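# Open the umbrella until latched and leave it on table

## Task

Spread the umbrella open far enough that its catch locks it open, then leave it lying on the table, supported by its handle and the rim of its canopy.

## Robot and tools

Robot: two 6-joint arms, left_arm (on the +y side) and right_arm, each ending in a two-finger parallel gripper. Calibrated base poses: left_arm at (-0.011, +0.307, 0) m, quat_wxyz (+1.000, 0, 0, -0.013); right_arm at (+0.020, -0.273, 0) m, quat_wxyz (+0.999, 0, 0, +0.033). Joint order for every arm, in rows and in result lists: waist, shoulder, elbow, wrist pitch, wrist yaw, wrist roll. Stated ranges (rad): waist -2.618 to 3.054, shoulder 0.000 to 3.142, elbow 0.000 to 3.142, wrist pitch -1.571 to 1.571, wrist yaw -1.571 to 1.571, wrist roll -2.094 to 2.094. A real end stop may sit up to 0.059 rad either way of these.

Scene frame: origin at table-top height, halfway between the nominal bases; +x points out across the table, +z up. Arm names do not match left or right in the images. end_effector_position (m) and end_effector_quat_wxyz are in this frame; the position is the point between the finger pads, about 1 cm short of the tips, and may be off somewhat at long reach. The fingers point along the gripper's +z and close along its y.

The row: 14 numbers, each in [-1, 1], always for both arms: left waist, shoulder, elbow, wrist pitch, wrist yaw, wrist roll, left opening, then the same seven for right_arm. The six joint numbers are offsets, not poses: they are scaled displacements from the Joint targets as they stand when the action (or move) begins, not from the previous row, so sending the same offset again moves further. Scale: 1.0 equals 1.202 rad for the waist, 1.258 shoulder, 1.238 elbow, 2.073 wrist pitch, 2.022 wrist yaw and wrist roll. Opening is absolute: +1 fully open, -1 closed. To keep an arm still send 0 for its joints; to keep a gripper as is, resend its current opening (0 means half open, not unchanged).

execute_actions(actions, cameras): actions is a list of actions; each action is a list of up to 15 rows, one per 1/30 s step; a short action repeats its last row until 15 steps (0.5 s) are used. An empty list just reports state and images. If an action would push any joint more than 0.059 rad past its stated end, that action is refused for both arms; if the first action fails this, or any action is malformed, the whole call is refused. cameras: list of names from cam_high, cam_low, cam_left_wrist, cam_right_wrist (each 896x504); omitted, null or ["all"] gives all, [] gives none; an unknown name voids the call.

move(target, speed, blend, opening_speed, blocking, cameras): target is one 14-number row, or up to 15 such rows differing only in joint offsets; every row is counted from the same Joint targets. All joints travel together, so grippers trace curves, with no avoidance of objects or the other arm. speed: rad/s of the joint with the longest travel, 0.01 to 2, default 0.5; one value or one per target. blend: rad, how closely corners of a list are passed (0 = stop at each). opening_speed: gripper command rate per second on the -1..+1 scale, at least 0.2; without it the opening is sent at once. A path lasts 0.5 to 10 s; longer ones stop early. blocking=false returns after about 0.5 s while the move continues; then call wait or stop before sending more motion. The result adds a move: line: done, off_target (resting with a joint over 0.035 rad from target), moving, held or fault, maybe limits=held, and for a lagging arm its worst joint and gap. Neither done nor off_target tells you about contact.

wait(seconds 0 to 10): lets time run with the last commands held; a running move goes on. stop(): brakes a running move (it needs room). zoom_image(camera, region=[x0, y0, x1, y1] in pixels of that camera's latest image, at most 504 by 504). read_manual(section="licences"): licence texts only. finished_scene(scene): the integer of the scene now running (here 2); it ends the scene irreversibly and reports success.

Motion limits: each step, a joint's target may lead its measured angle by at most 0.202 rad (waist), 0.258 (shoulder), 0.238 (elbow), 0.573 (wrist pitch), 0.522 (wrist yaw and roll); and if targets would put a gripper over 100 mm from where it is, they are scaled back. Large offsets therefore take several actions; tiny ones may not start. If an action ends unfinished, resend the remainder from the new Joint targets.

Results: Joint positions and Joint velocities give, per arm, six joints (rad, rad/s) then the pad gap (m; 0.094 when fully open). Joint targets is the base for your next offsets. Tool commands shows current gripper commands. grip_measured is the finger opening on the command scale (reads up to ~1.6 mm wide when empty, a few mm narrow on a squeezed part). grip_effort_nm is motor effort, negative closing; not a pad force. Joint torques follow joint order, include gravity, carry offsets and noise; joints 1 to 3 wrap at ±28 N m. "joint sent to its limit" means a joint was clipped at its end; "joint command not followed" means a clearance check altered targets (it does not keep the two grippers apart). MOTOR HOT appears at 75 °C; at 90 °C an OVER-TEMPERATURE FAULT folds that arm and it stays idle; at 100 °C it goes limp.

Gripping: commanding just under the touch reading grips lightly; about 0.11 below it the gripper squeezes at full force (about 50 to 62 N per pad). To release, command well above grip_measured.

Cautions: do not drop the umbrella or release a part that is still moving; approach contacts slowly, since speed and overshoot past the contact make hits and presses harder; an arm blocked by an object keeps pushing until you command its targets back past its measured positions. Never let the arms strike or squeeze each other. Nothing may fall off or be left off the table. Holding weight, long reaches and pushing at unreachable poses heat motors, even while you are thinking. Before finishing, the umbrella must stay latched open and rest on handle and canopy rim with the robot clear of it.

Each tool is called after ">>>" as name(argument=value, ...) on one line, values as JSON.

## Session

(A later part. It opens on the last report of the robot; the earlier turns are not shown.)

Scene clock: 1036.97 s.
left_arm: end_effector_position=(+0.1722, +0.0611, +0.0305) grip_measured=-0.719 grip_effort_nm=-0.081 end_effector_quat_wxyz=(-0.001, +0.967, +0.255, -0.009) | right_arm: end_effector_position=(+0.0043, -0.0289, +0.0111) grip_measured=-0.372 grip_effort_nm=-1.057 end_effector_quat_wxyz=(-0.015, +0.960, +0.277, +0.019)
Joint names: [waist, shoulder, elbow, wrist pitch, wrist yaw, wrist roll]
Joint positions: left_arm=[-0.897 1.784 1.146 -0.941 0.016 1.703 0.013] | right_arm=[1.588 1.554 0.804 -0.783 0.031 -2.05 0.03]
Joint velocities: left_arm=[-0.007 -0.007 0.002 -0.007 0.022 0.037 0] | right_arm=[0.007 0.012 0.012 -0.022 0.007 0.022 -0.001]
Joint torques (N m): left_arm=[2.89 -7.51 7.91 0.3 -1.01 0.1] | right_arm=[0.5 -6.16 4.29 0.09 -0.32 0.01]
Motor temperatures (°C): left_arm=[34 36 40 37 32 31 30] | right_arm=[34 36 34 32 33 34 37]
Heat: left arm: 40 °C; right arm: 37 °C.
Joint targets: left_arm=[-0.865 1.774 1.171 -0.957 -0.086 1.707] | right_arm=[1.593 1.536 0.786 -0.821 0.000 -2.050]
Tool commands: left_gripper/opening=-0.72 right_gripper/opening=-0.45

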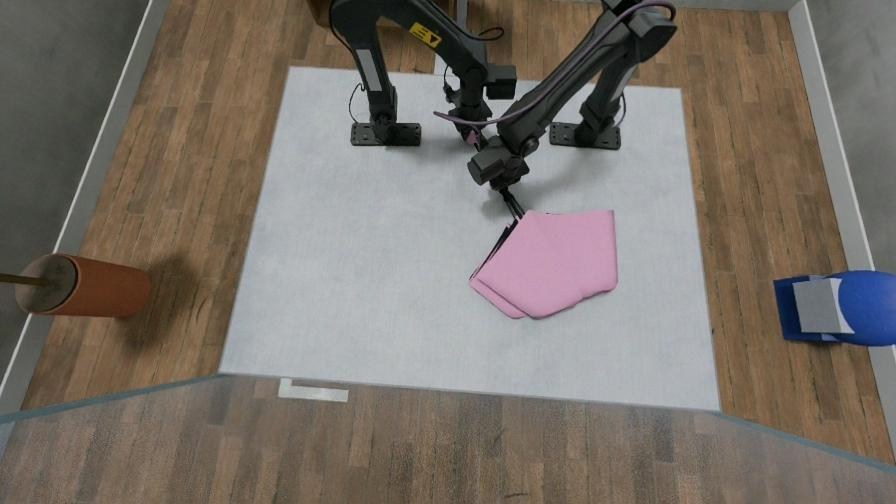

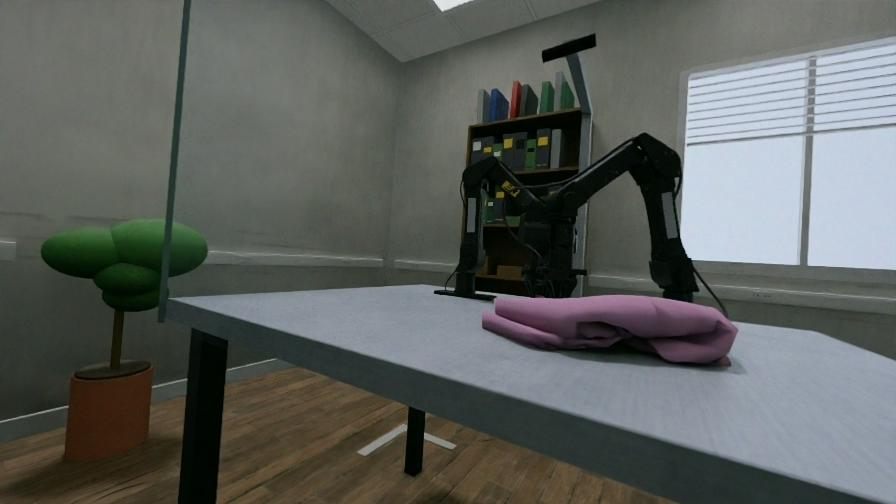

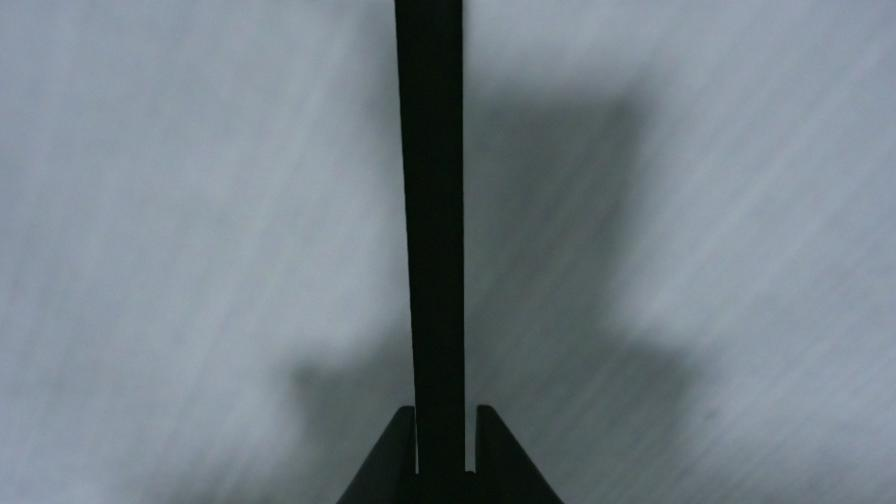

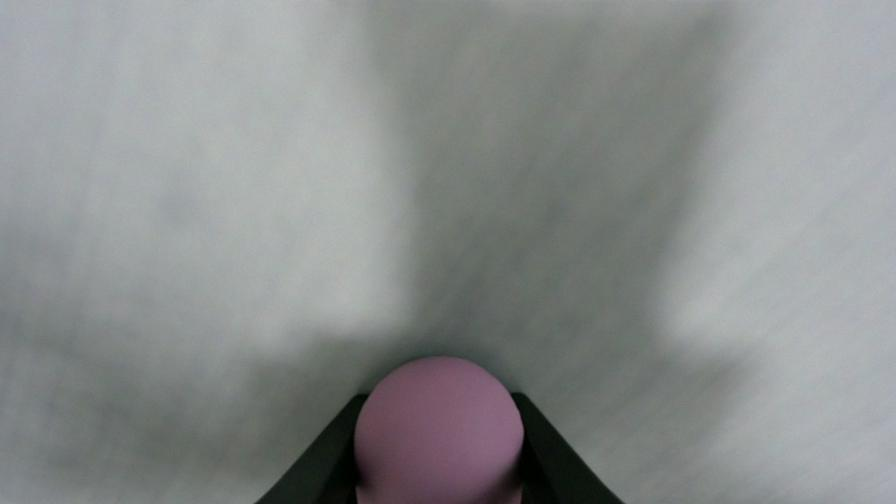

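>>> zoom_image(camera="cam_left_wrist", region=[340, 380, 560, 504])

>>> zoom_image(camera="cam_high", region=[430, 90, 640, 330])

Scaled by 2.291 from the camera's 896x504 image, which has a finer 1280x720 frame.

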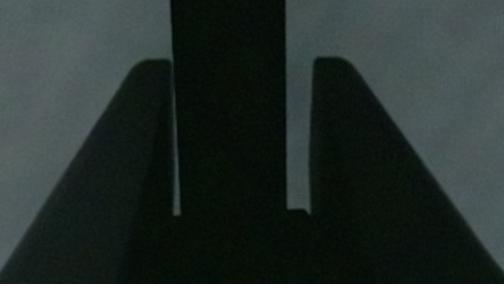

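Scaled by 2.100 from the camera's 896x504 image, which has a finer 1280x720 frame.

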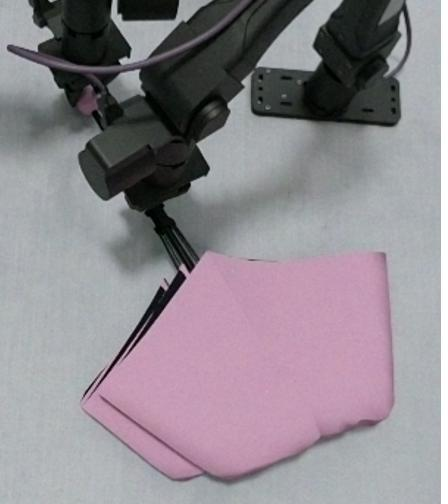

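>>> move(target=[0.0133, 0, 0, 0, -0.0445, 0, -0.72, 0.01, 0, 0, -0.0338, -0.0495, 0, -0.45], speed=0.15)

Scene clock: 1051.93 s.
left_arm: end_effector_position=(+0.1732, +0.0624, +0.0305) grip_measured=-0.719 grip_effort_nm=-0.085 end_effector_quat_wxyz=(-0.003, +0.967, +0.254, -0.005) | right_arm: end_effector_position=(+0.0041, -0.0289, +0.0111) grip_measured=-0.372 grip_effort_nm=-1.062 end_effector_quat_wxyz=(-0.015, +0.960, +0.277, +0.018)
Joint names: [waist, shoulder, elbow, wrist pitch, wrist yaw, wrist roll]
Joint positions: left_arm=[-0.897 1.784 1.146 -0.942 0.007 1.704 0.013] | right_arm=[1.588 1.554 0.804 -0.783 0.03 -2.05 0.03]
Joint velocities: left_arm=[0.002 -0.002 -0.007 0.007 0.022 0.037 0] | right_arm=[-0.002 -0.022 -0.002 -0.007 -0.022 0.007 0.001]
Joint torques (N m): left_arm=[4.26 -7.5 7.92 0.31 -1.81 0.08] | right_arm=[1.72 -6.22 4.29 -0.56 -1.43 0.01]
Motor temperatures (°C): left_arm=[34 36 40 37 33 31 30] | right_arm=[34 36 34 32 33 34 37]
Heat: left arm: 40 °C; right arm: 37 °C.
Joint targets: left_arm=[-0.849 1.774 1.171 -0.957 -0.176 1.707] | right_arm=[1.605 1.536 0.786 -0.891 -0.100 -2.050]
move: off_target (left_arm, right_arm); left_arm: the wrist yaw is farthest, 0.183 rad from its target; right_arm: the wrist yaw is farthest, 0.130 rad from its target

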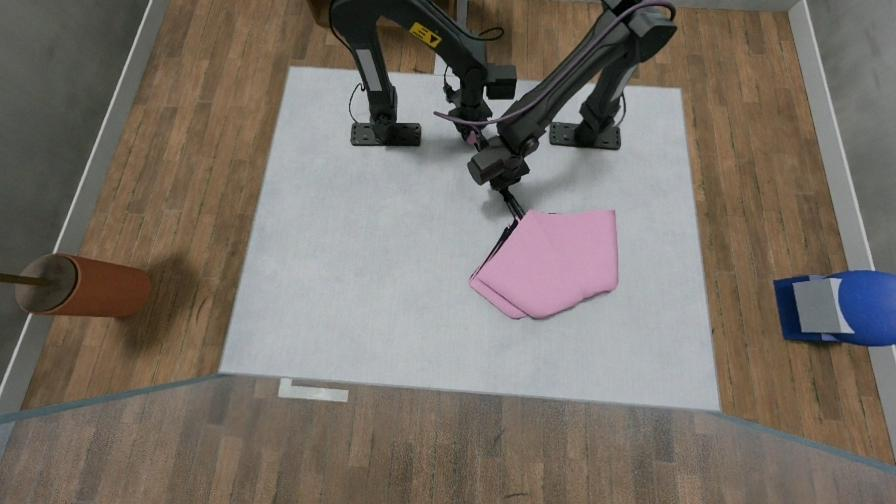

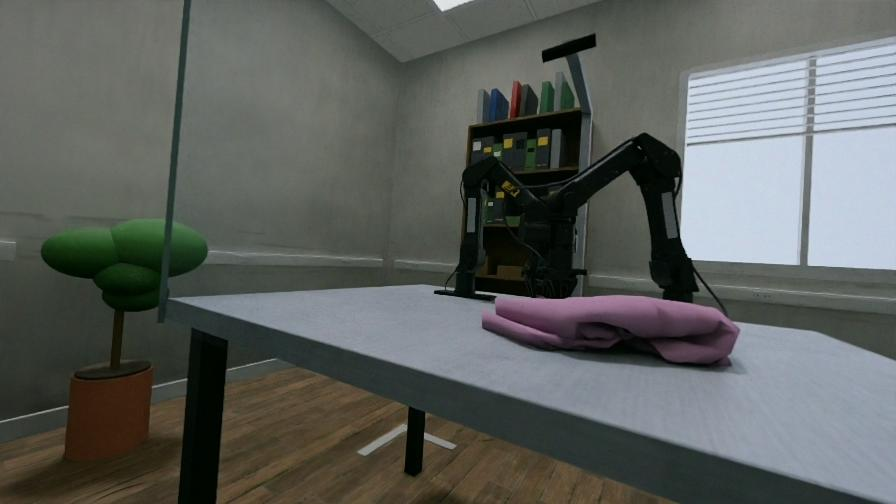

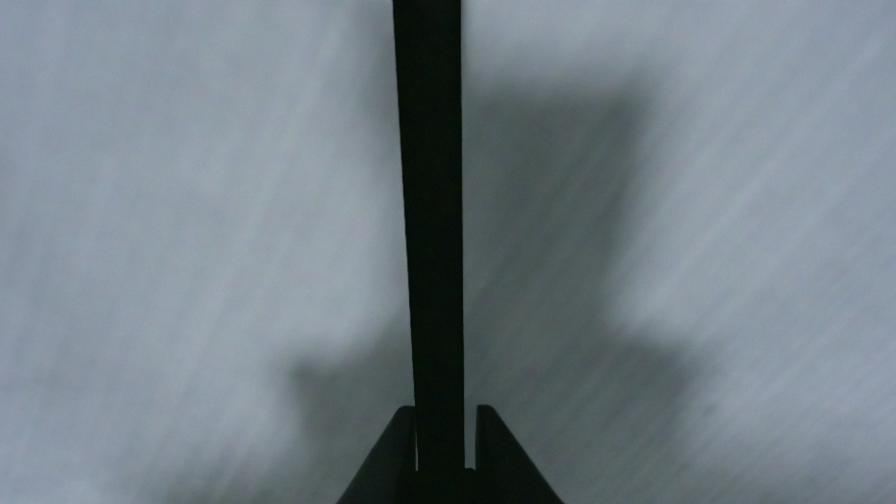

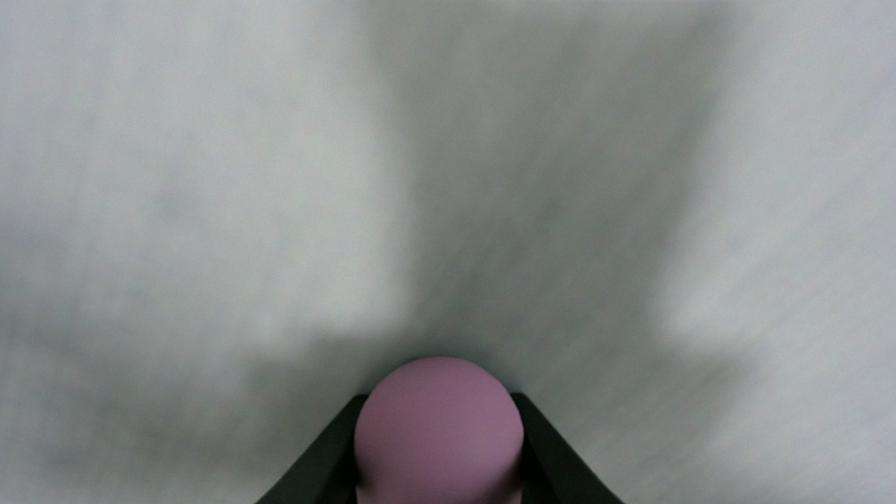

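>>> move(target=[0.0225, 0, 0, 0, -0.0702, 0, -0.72, 0.0166, 0, 0, -0.041, -0.0643, 0, -0.45], speed=0.15)

Scene clock: 1054.70 s.
left_arm: end_effector_position=(+0.1740, +0.0640, +0.0305) grip_measured=-0.719 grip_effort_nm=-0.090 end_effector_quat_wxyz=(-0.006, +0.967, +0.253, -0.002) | right_arm: end_effector_position=(+0.0027, -0.0290, +0.0111) grip_measured=-0.372 grip_effort_nm=-1.062 end_effector_quat_wxyz=(-0.016, +0.960, +0.278, +0.014)
Joint names: [waist, shoulder, elbow, wrist pitch, wrist yaw, wrist roll]
Joint positions: left_arm=[-0.897 1.784 1.146 -0.946 -0.002 1.706 0.013] | right_arm=[1.588 1.554 0.804 -0.783 0.022 -2.05 0.03]
Joint velocities: left_arm=[-0.007 0.012 0.007 -0.066 -0.066 0.095 0] | right_arm=[-0.002 -0.002 -0.007 -0.037 0.051 0.007 0]
Joint torques (N m): left_arm=[6.63 -7.49 7.91 0.34 -3.13 0.06] | right_arm=[3.71 -6.22 4.29 -1.35 -2.82 0.01]
Motor temperatures (°C): left_arm=[34 36 41 37 34 31 30] | right_arm=[34 36 34 32 33 34 37]
Heat: left arm: 41 °C; right arm: 37 °C.
Joint targets: left_arm=[-0.822 1.774 1.171 -0.957 -0.319 1.707] | right_arm=[1.625 1.536 0.786 -0.976 -0.231 -2.050]
move: off_target (left_arm, right_arm); left_arm: the wrist yaw is farthest, 0.316 rad from its target; right_arm: the wrist yaw is farthest, 0.252 rad from its target

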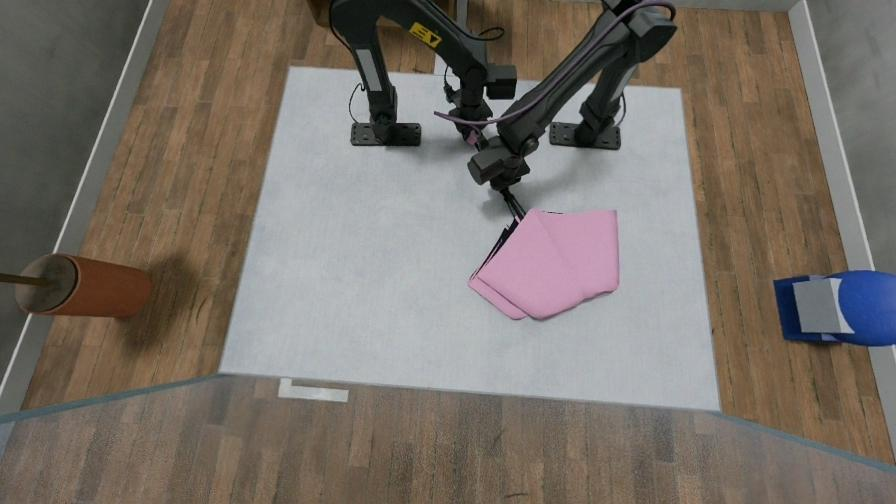

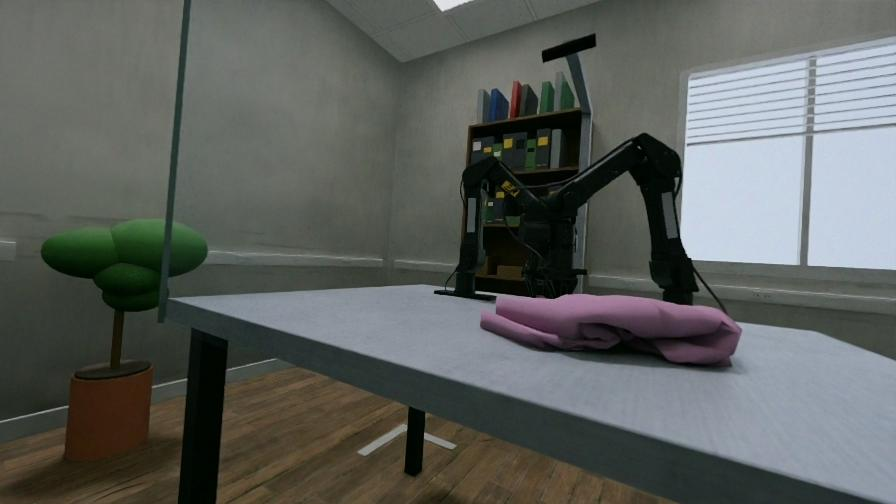

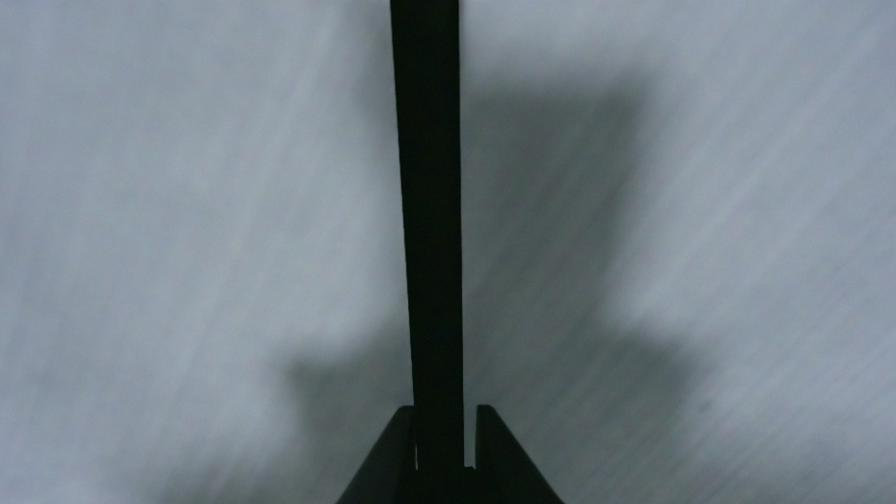

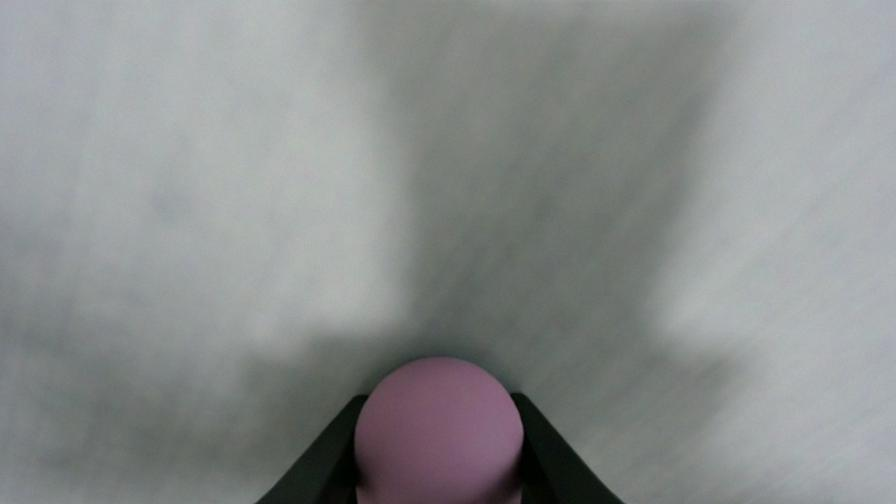

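>>> move(target=[0.0112, 0, 0, 0, -0.0351, 0, -0.72, 0.0083, 0, 0, -0.0205, -0.0321, 0, -0.45], speed=0.15)

Scene clock: 1059.70 s.
left_arm: end_effector_position=(+0.1742, +0.0651, +0.0305) grip_measured=-0.719 grip_effort_nm=-0.090 end_effector_quat_wxyz=(-0.008, +0.967, +0.253, +0.000) | right_arm: end_effector_position=(+0.0018, -0.0287, +0.0119) grip_measured=-0.372 grip_effort_nm=-1.057 end_effector_quat_wxyz=(-0.018, +0.960, +0.278, +0.013)
Joint names: [waist, shoulder, elbow, wrist pitch, wrist yaw, wrist roll]
Joint positions: left_arm=[-0.897 1.784 1.146 -0.949 -0.006 1.707 0.013] | right_arm=[1.588 1.551 0.804 -0.783 0.018 -2.05 0.03]
Joint velocities: left_arm=[0.002 -0.002 -0.007 -0.022 -0.037 -0.037 -0.002] | right_arm=[0.012 -0.017 0.007 -0.007 -0.022 -0.051 -0.001]
Joint torques (N m): left_arm=[7.8 -7.51 7.9 0.36 -3.78 0.05] | right_arm=[4.71 -5.85 4.3 -1.75 -3.49 0.02]
Motor temperatures (°C): left_arm=[34 36 41 37 37 31 30] | right_arm=[34 36 34 33 36 34 37]
Heat: left arm: 41 °C; right arm: 37 °C.
Joint targets: left_arm=[-0.808 1.774 1.171 -0.956 -0.389 1.708] | right_arm=[1.635 1.536 0.786 -1.019 -0.295 -2.050]
move: off_target (left_arm, right_arm); left_arm: the wrist yaw is farthest, 0.384 rad from its target; right_arm: the wrist yaw is farthest, 0.313 rad from its target

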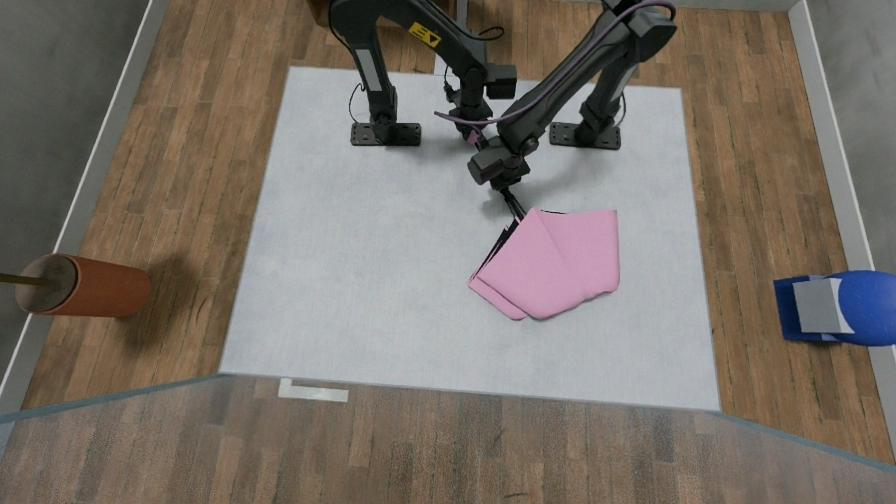

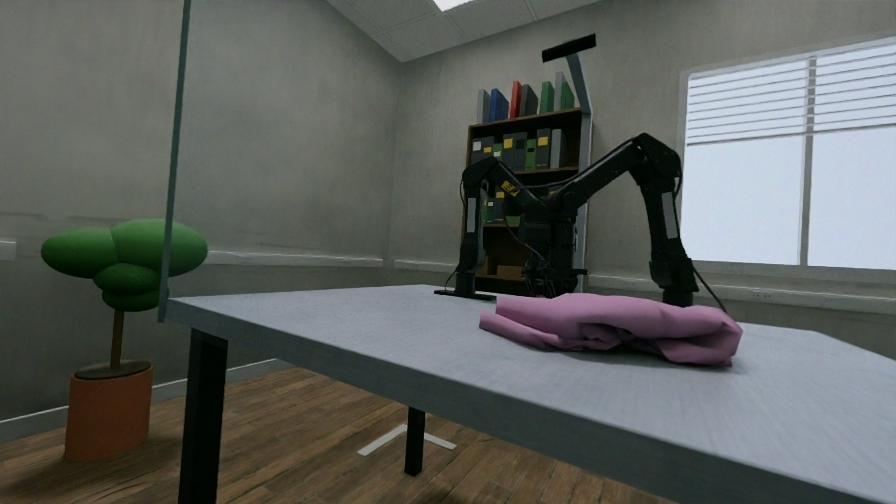

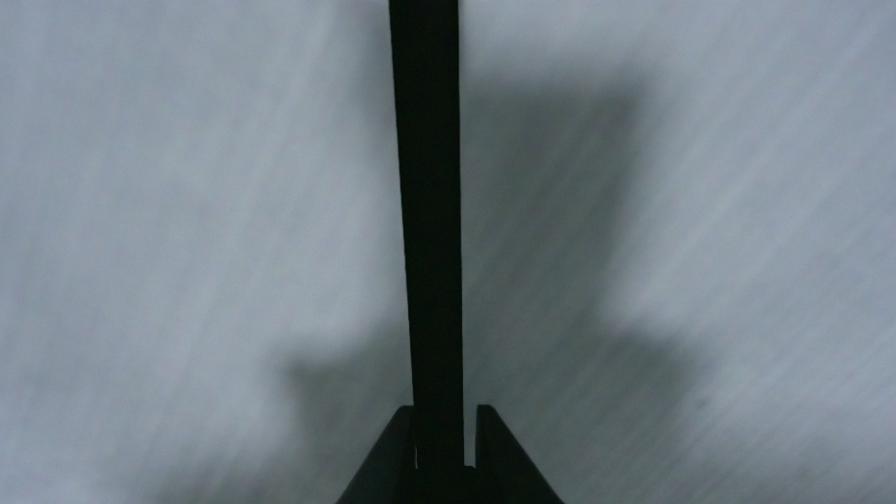

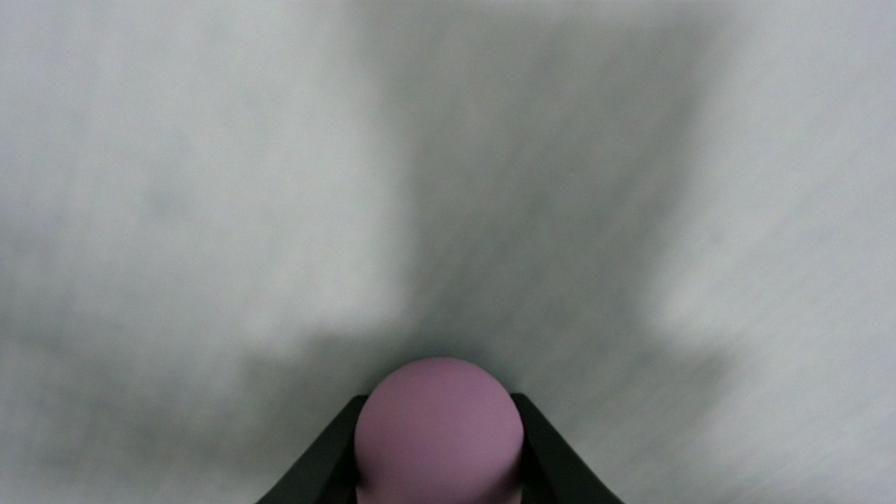

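>>> move(target=[0.0112, 0, 0, 0, -0.0351, 0, -0.72, 0.0083, 0, 0, -0.0205, -0.0321, 0, -0.45], speed=0.15)

>>> zoom_image(camera="cam_high", region=[430, 90, 640, 330])

Scene clock: 1063.57 s.
left_arm: end_effector_position=(+0.1736, +0.0664, +0.0305) grip_measured=-0.719 grip_effort_nm=-0.081 end_effector_quat_wxyz=(-0.011, +0.967, +0.253, -0.001) | right_arm: end_effector_position=(+0.0004, -0.0273, +0.0128) grip_measured=-0.372 grip_effort_nm=-1.057 end_effector_quat_wxyz=(-0.021, +0.960, +0.278, +0.009)
Joint names: [waist, shoulder, elbow, wrist pitch, wrist yaw, wrist roll]
Joint positions: left_arm=[-0.897 1.784 1.146 -0.954 -0.008 1.708 0.013] | right_arm=[1.588 1.551 0.808 -0.783 0.01 -2.05 0.03]
Joint velocities: left_arm=[-0.007 0.002 0.002 -0.081 -0.066 -0.081 0] | right_arm=[0.002 -0.017 -0.007 0.007 0.051 0.051 0.001]
Joint torques (N m): left_arm=[7.98 -7.41 7.66 0.41 -3.97 0.04] | right_arm=[5.23 -5.82 4.1 -1.93 -3.83 0.01]
Motor temperatures (°C): left_arm=[35 36 41 37 40 31 30] | right_arm=[34 36 34 34 38 34 37]
Heat: left arm: 41 °C; right arm: 38 °C.
Joint targets: left_arm=[-0.806 1.775 1.168 -0.956 -0.411 1.707] | right_arm=[1.641 1.537 0.788 -1.040 -0.332 -2.050]
move: off_target (left_arm, right_arm); left_arm: the wrist yaw is farthest, 0.452 rad from its target; right_arm: the wrist yaw is farthest, 0.370 rad from its target

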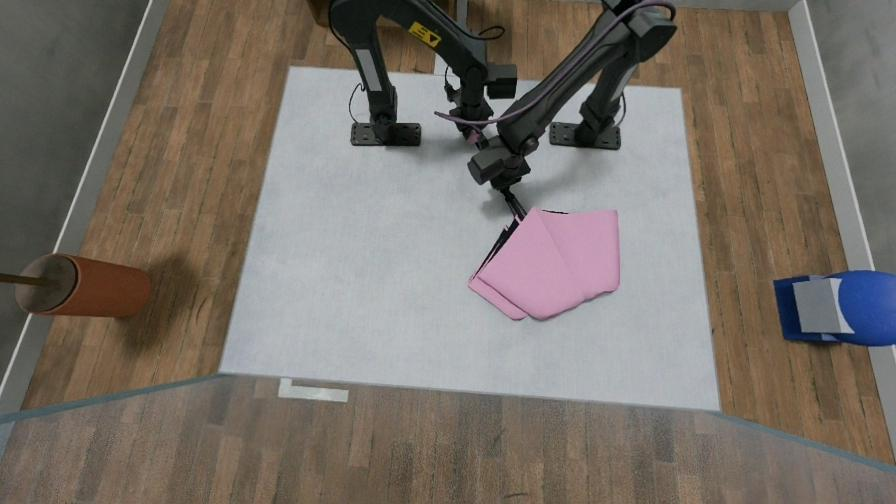

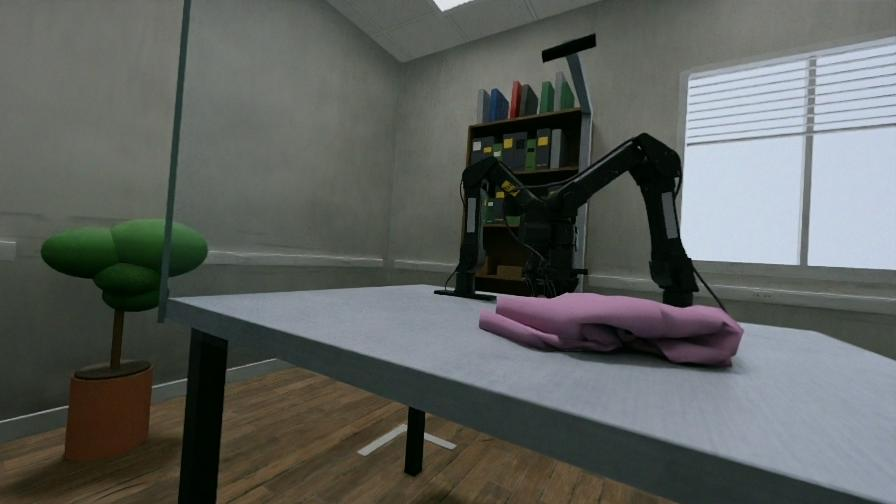

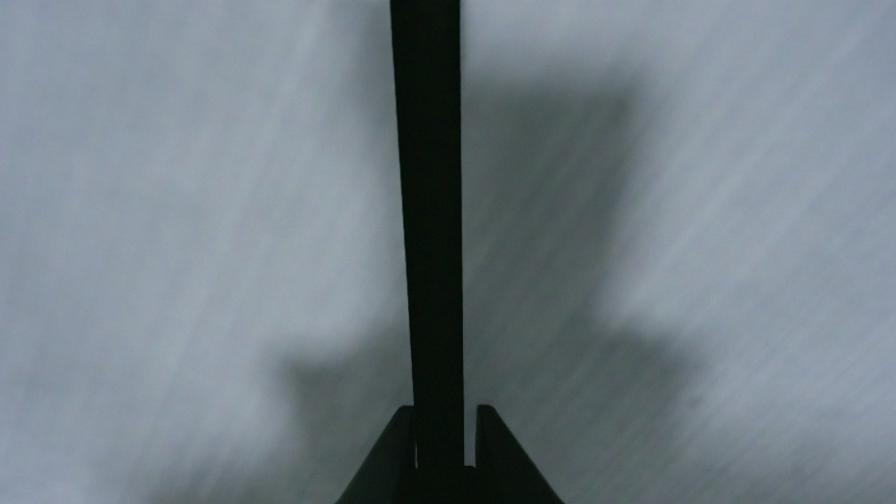

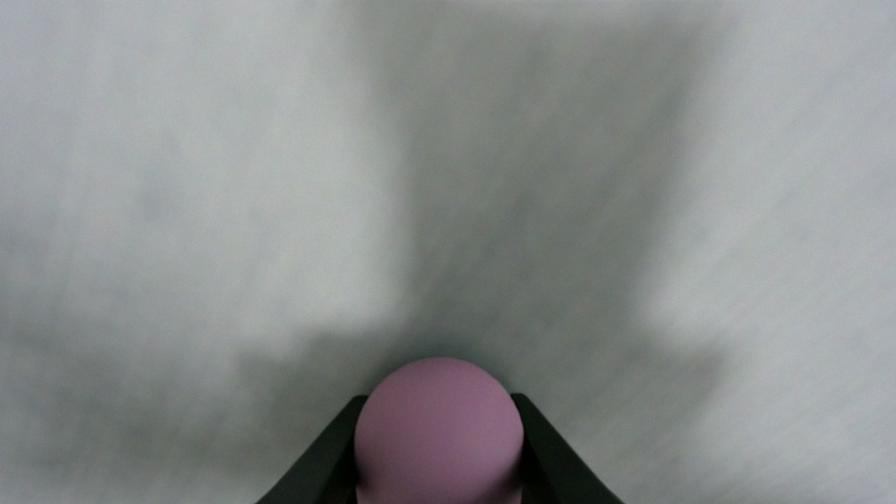

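Scaled by 2.100 from the camera's 896x504 image, which has a finer 1280x720 frame.

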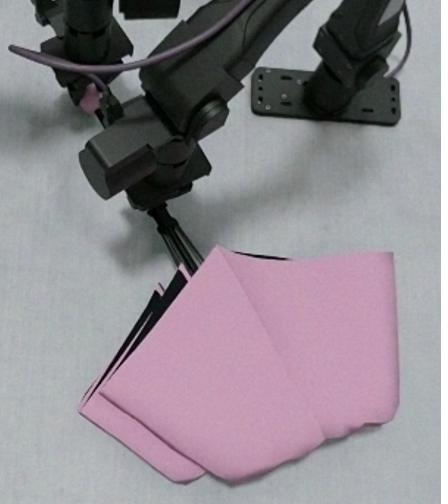

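>>> move(target=[-0.005, -0.018, 0.0299, -0.02875, 0.0064, 0, -0.72, 0, 0, 0, 0, 0, 0, -0.45], speed=0.08)

Scene clock: 1111.20 s.
left_arm: end_effector_position=(+0.1709, +0.0703, +0.0369) grip_measured=-0.719 grip_effort_nm=-0.090 end_effector_quat_wxyz=(-0.025, +0.967, +0.252, -0.006) | right_arm: end_effector_position=(-0.0022, -0.0250, +0.0152) grip_measured=-0.372 grip_effort_nm=-1.062 end_effector_quat_wxyz=(-0.027, +0.960, +0.280, +0.004)
Joint names: [waist, shoulder, elbow, wrist pitch, wrist yaw, wrist roll]
Joint positions: left_arm=[-0.897 1.784 1.172 -1.009 -0.009 1.708 0.013] | right_arm=[1.588 1.546 0.813 -0.783 -0.003 -2.054 0.03]
Joint velocities: left_arm=[-0.007 0.002 0.002 0.051 -0.007 0.066 0] | right_arm=[-0.002 -0.002 0.002 0.007 -0.037 -0.022 0]
Joint torques (N m): left_arm=[7.43 -9.17 8.57 0.29 -3.84 0.05] | right_arm=[5.3 -5.41 3.73 -1.91 -3.68 0.05]
Motor temperatures (°C): left_arm=[36 36 41 36 62 31 30] | right_arm=[35 37 34 38 54 34 37]
Heat: left arm: 62 °C; right arm: 54 °C.
Joint targets: left_arm=[-0.812 1.752 1.205 -1.016 -0.398 1.707] | right_arm=[1.641 1.537 0.788 -1.040 -0.333 -2.050]
move: off_target (left_arm, right_arm); left_arm: the wrist yaw is farthest, 0.389 rad from its target; right_arm: the wrist yaw is farthest, 0.329 rad from its target

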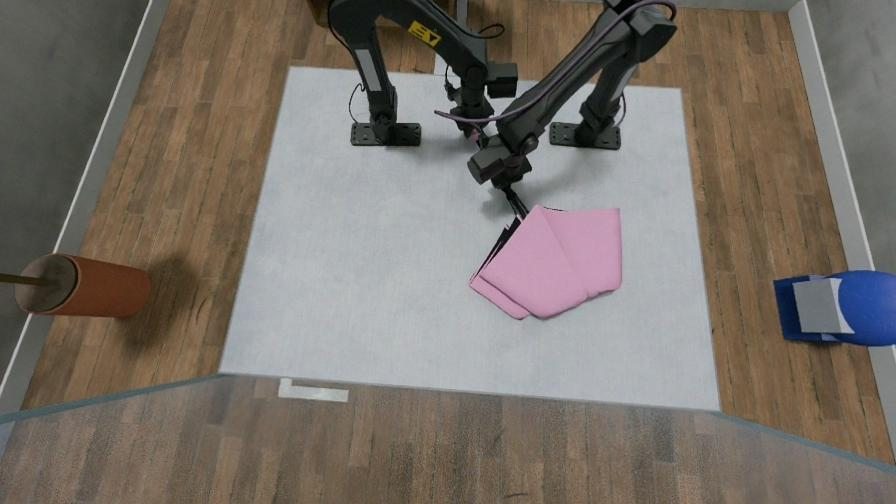

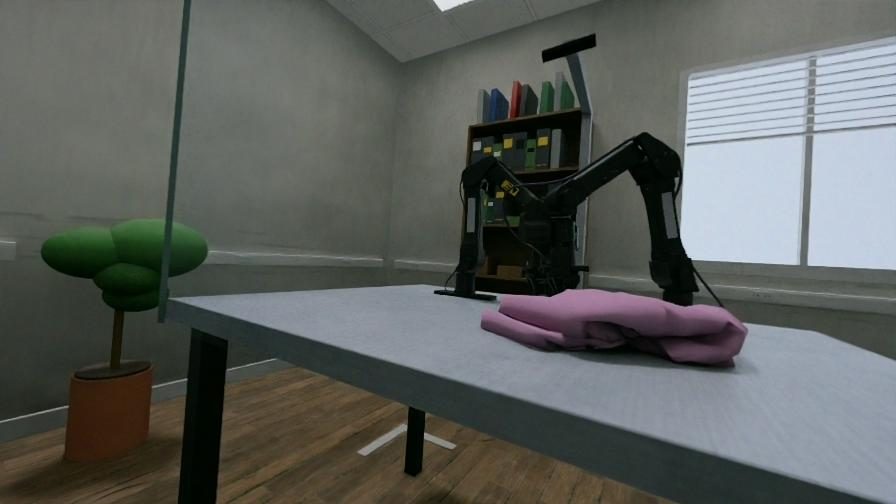

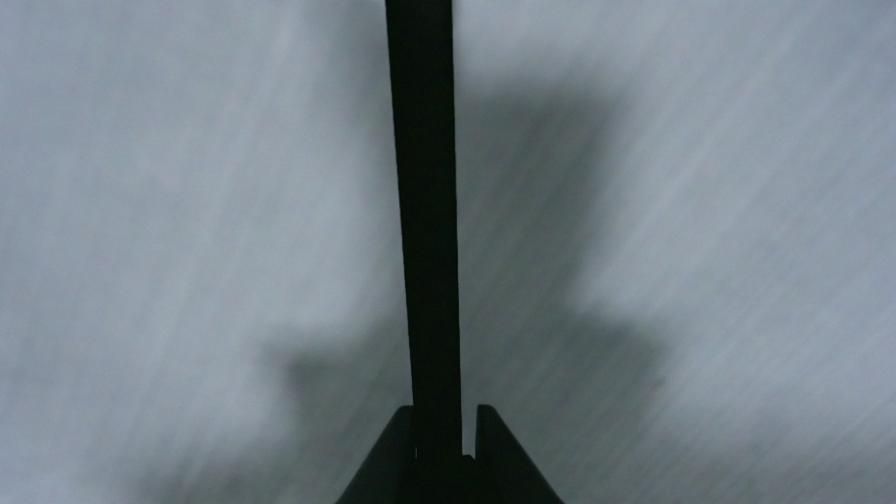

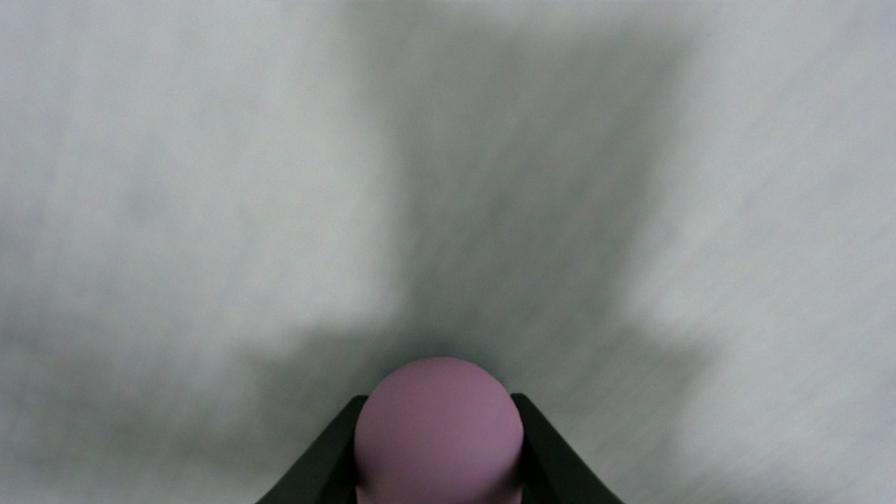

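>>> move(target=[-0.0483, 0, 0, 0, 0.1474, 0, -0.72, -0.03, 0, 0, 0.0917, 0.125, 0, -0.45], speed=0.5, cameras=[])

Scene clock: 1117.07 s.
left_arm: end_effector_position=(+0.1685, +0.0682, +0.0384) grip_measured=-0.719 grip_effort_nm=-0.090 end_effector_quat_wxyz=(-0.020, +0.967, +0.253, -0.013) | right_arm: end_effector_position=(-0.0013, -0.0240, +0.0152) grip_measured=-0.372 grip_effort_nm=-1.062 end_effector_quat_wxyz=(-0.028, +0.960, +0.280, +0.007)
Joint names: [waist, shoulder, elbow, wrist pitch, wrist yaw, wrist roll]
Joint positions: left_arm=[-0.897 1.779 1.172 -1.01 0.009 1.708 0.013] | right_arm=[1.588 1.546 0.813 -0.78 0.002 -2.054 0.03]
Joint velocities: left_arm=[-0.007 -0.007 0.002 -0.022 0.007 -0.022 -0.001] | right_arm=[-0.007 -0.012 0.007 -0.007 -0.081 -0.037 0.001]
Joint torques (N m): left_arm=[2.4 -8.79 8.59 0.32 -1.08 0.04] | right_arm=[1.69 -5.41 3.69 -0.16 -0.92 0.06]
Motor temperatures (°C): left_arm=[36 37 41 36 62 31 30] | right_arm=[35 37 34 38 55 34 37]
Heat: left arm: 62 °C; right arm: 55 °C.
Joint targets: left_arm=[-0.870 1.752 1.205 -1.016 -0.100 1.707] | right_arm=[1.605 1.537 0.788 -0.850 -0.080 -2.050]
move: off_target (left_arm, right_arm); left_arm: the wrist yaw is farthest, 0.109 rad from its target; right_arm: the wrist yaw is farthest, 0.082 rad from its target
No camera images: "cameras" was empty.

>>> move(target=[-0.0582, -0.0747, 0.021, -0.0265, -0.2077, -0.0579, -0.72, 0.0166, 0, 0, -0.0603, -0.0742, 0, -0.45], speed=0.2)

Scene clock: 1140.40 s.
left_arm: end_effector_position=(+0.2359, +0.1089, +0.0970) grip_measured=-0.719 grip_effort_nm=-0.081 end_effector_quat_wxyz=(-0.060, +0.924, +0.285, +0.247) | right_arm: end_effector_position=(-0.0288, -0.0584, +0.0158) grip_measured=-0.372 grip_effort_nm=-1.062 end_effector_quat_wxyz=(+0.019, +0.954, +0.290, -0.072)
Joint names: [waist, shoulder, elbow, wrist pitch, wrist yaw, wrist roll]
Joint positions: left_arm=[-0.933 1.681 1.206 -1.053 -0.513 1.597 0.013] | right_arm=[1.616 1.546 0.808 -0.898 -0.134 -2.054 0.03]
Joint velocities: left_arm=[-0.002 -0.017 -0.002 -0.022 0.022 -0.037 -0.001] | right_arm=[-0.002 -0.017 -0.027 -0.066 -0.095 0.007 0]
Joint torques (N m): left_arm=[-0.57 -7.92 8.35 0.39 -0.36 -0.02] | right_arm=[0.96 -5.23 3.93 -0.45 -1.16 0.06]
Motor temperatures (°C): left_arm=[35 38 40 35 50 31 30] | right_arm=[34 37 34 36 45 34 38]
Heat: left arm: 50 °C; right arm: 45 °C.
Joint targets: left_arm=[-0.940 1.658 1.231 -1.071 -0.520 1.591] | right_arm=[1.625 1.537 0.788 -0.975 -0.230 -2.050]
move: off_target (right_arm); right_arm: the wrist yaw is farthest, 0.096 rad from its target

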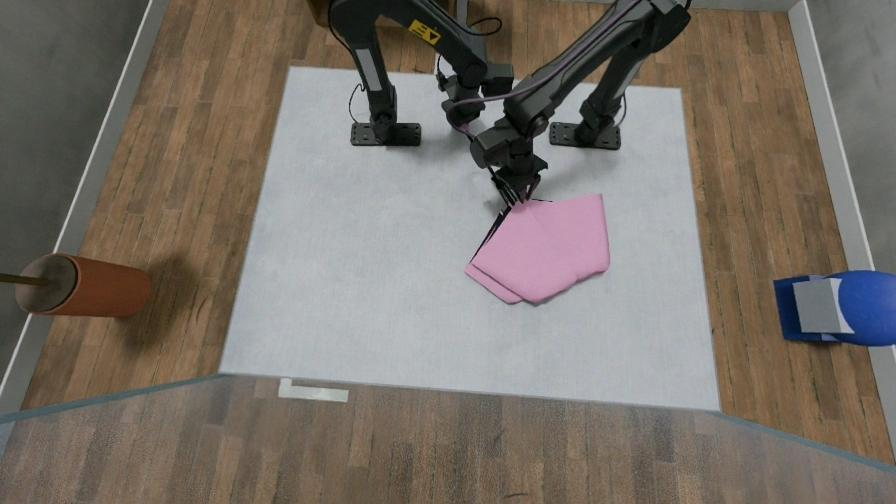

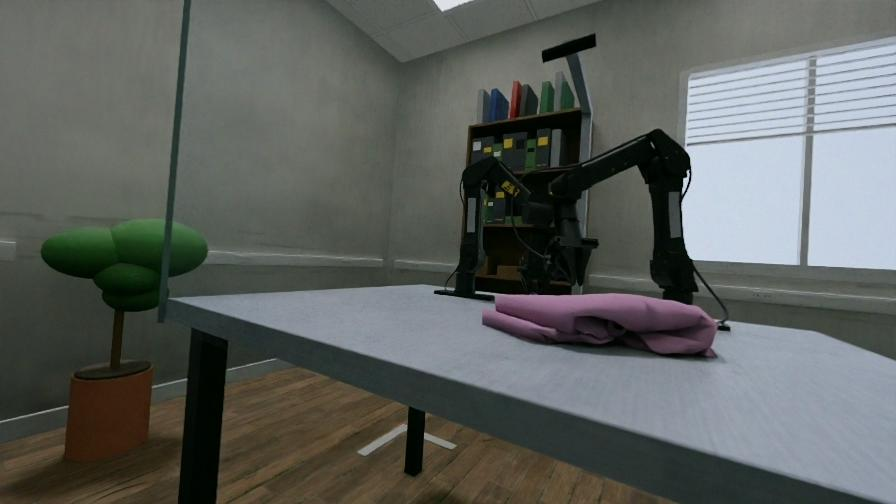

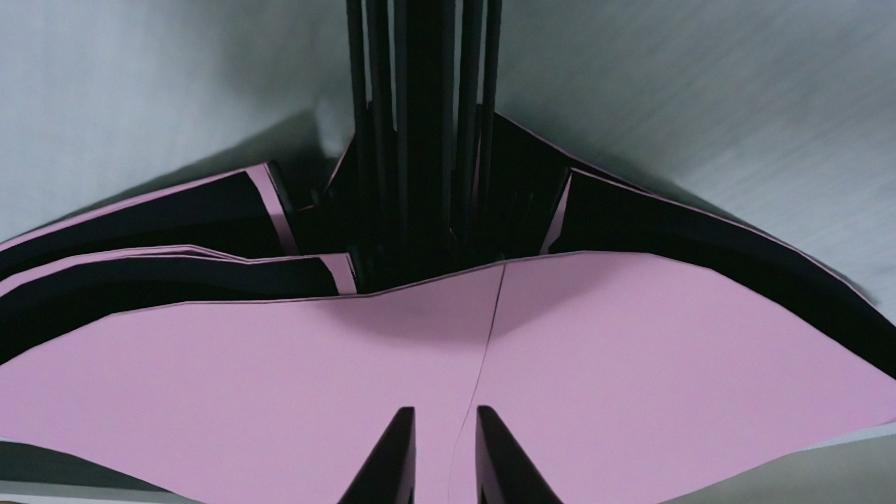

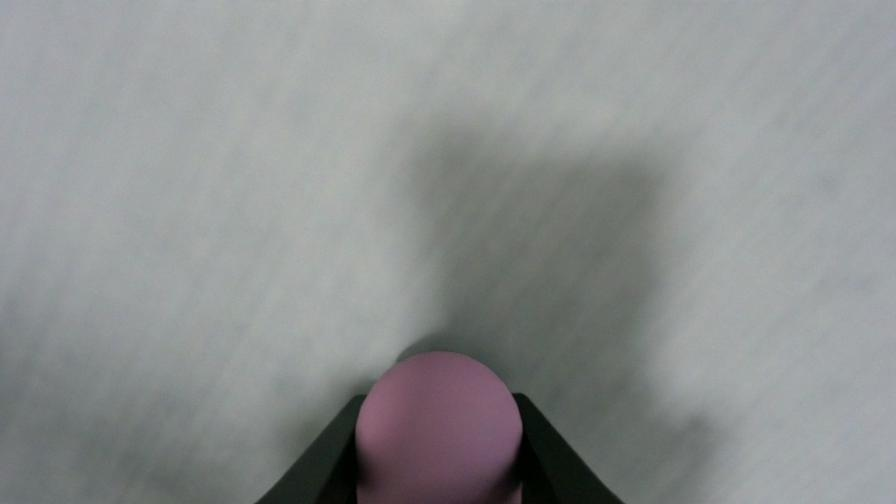

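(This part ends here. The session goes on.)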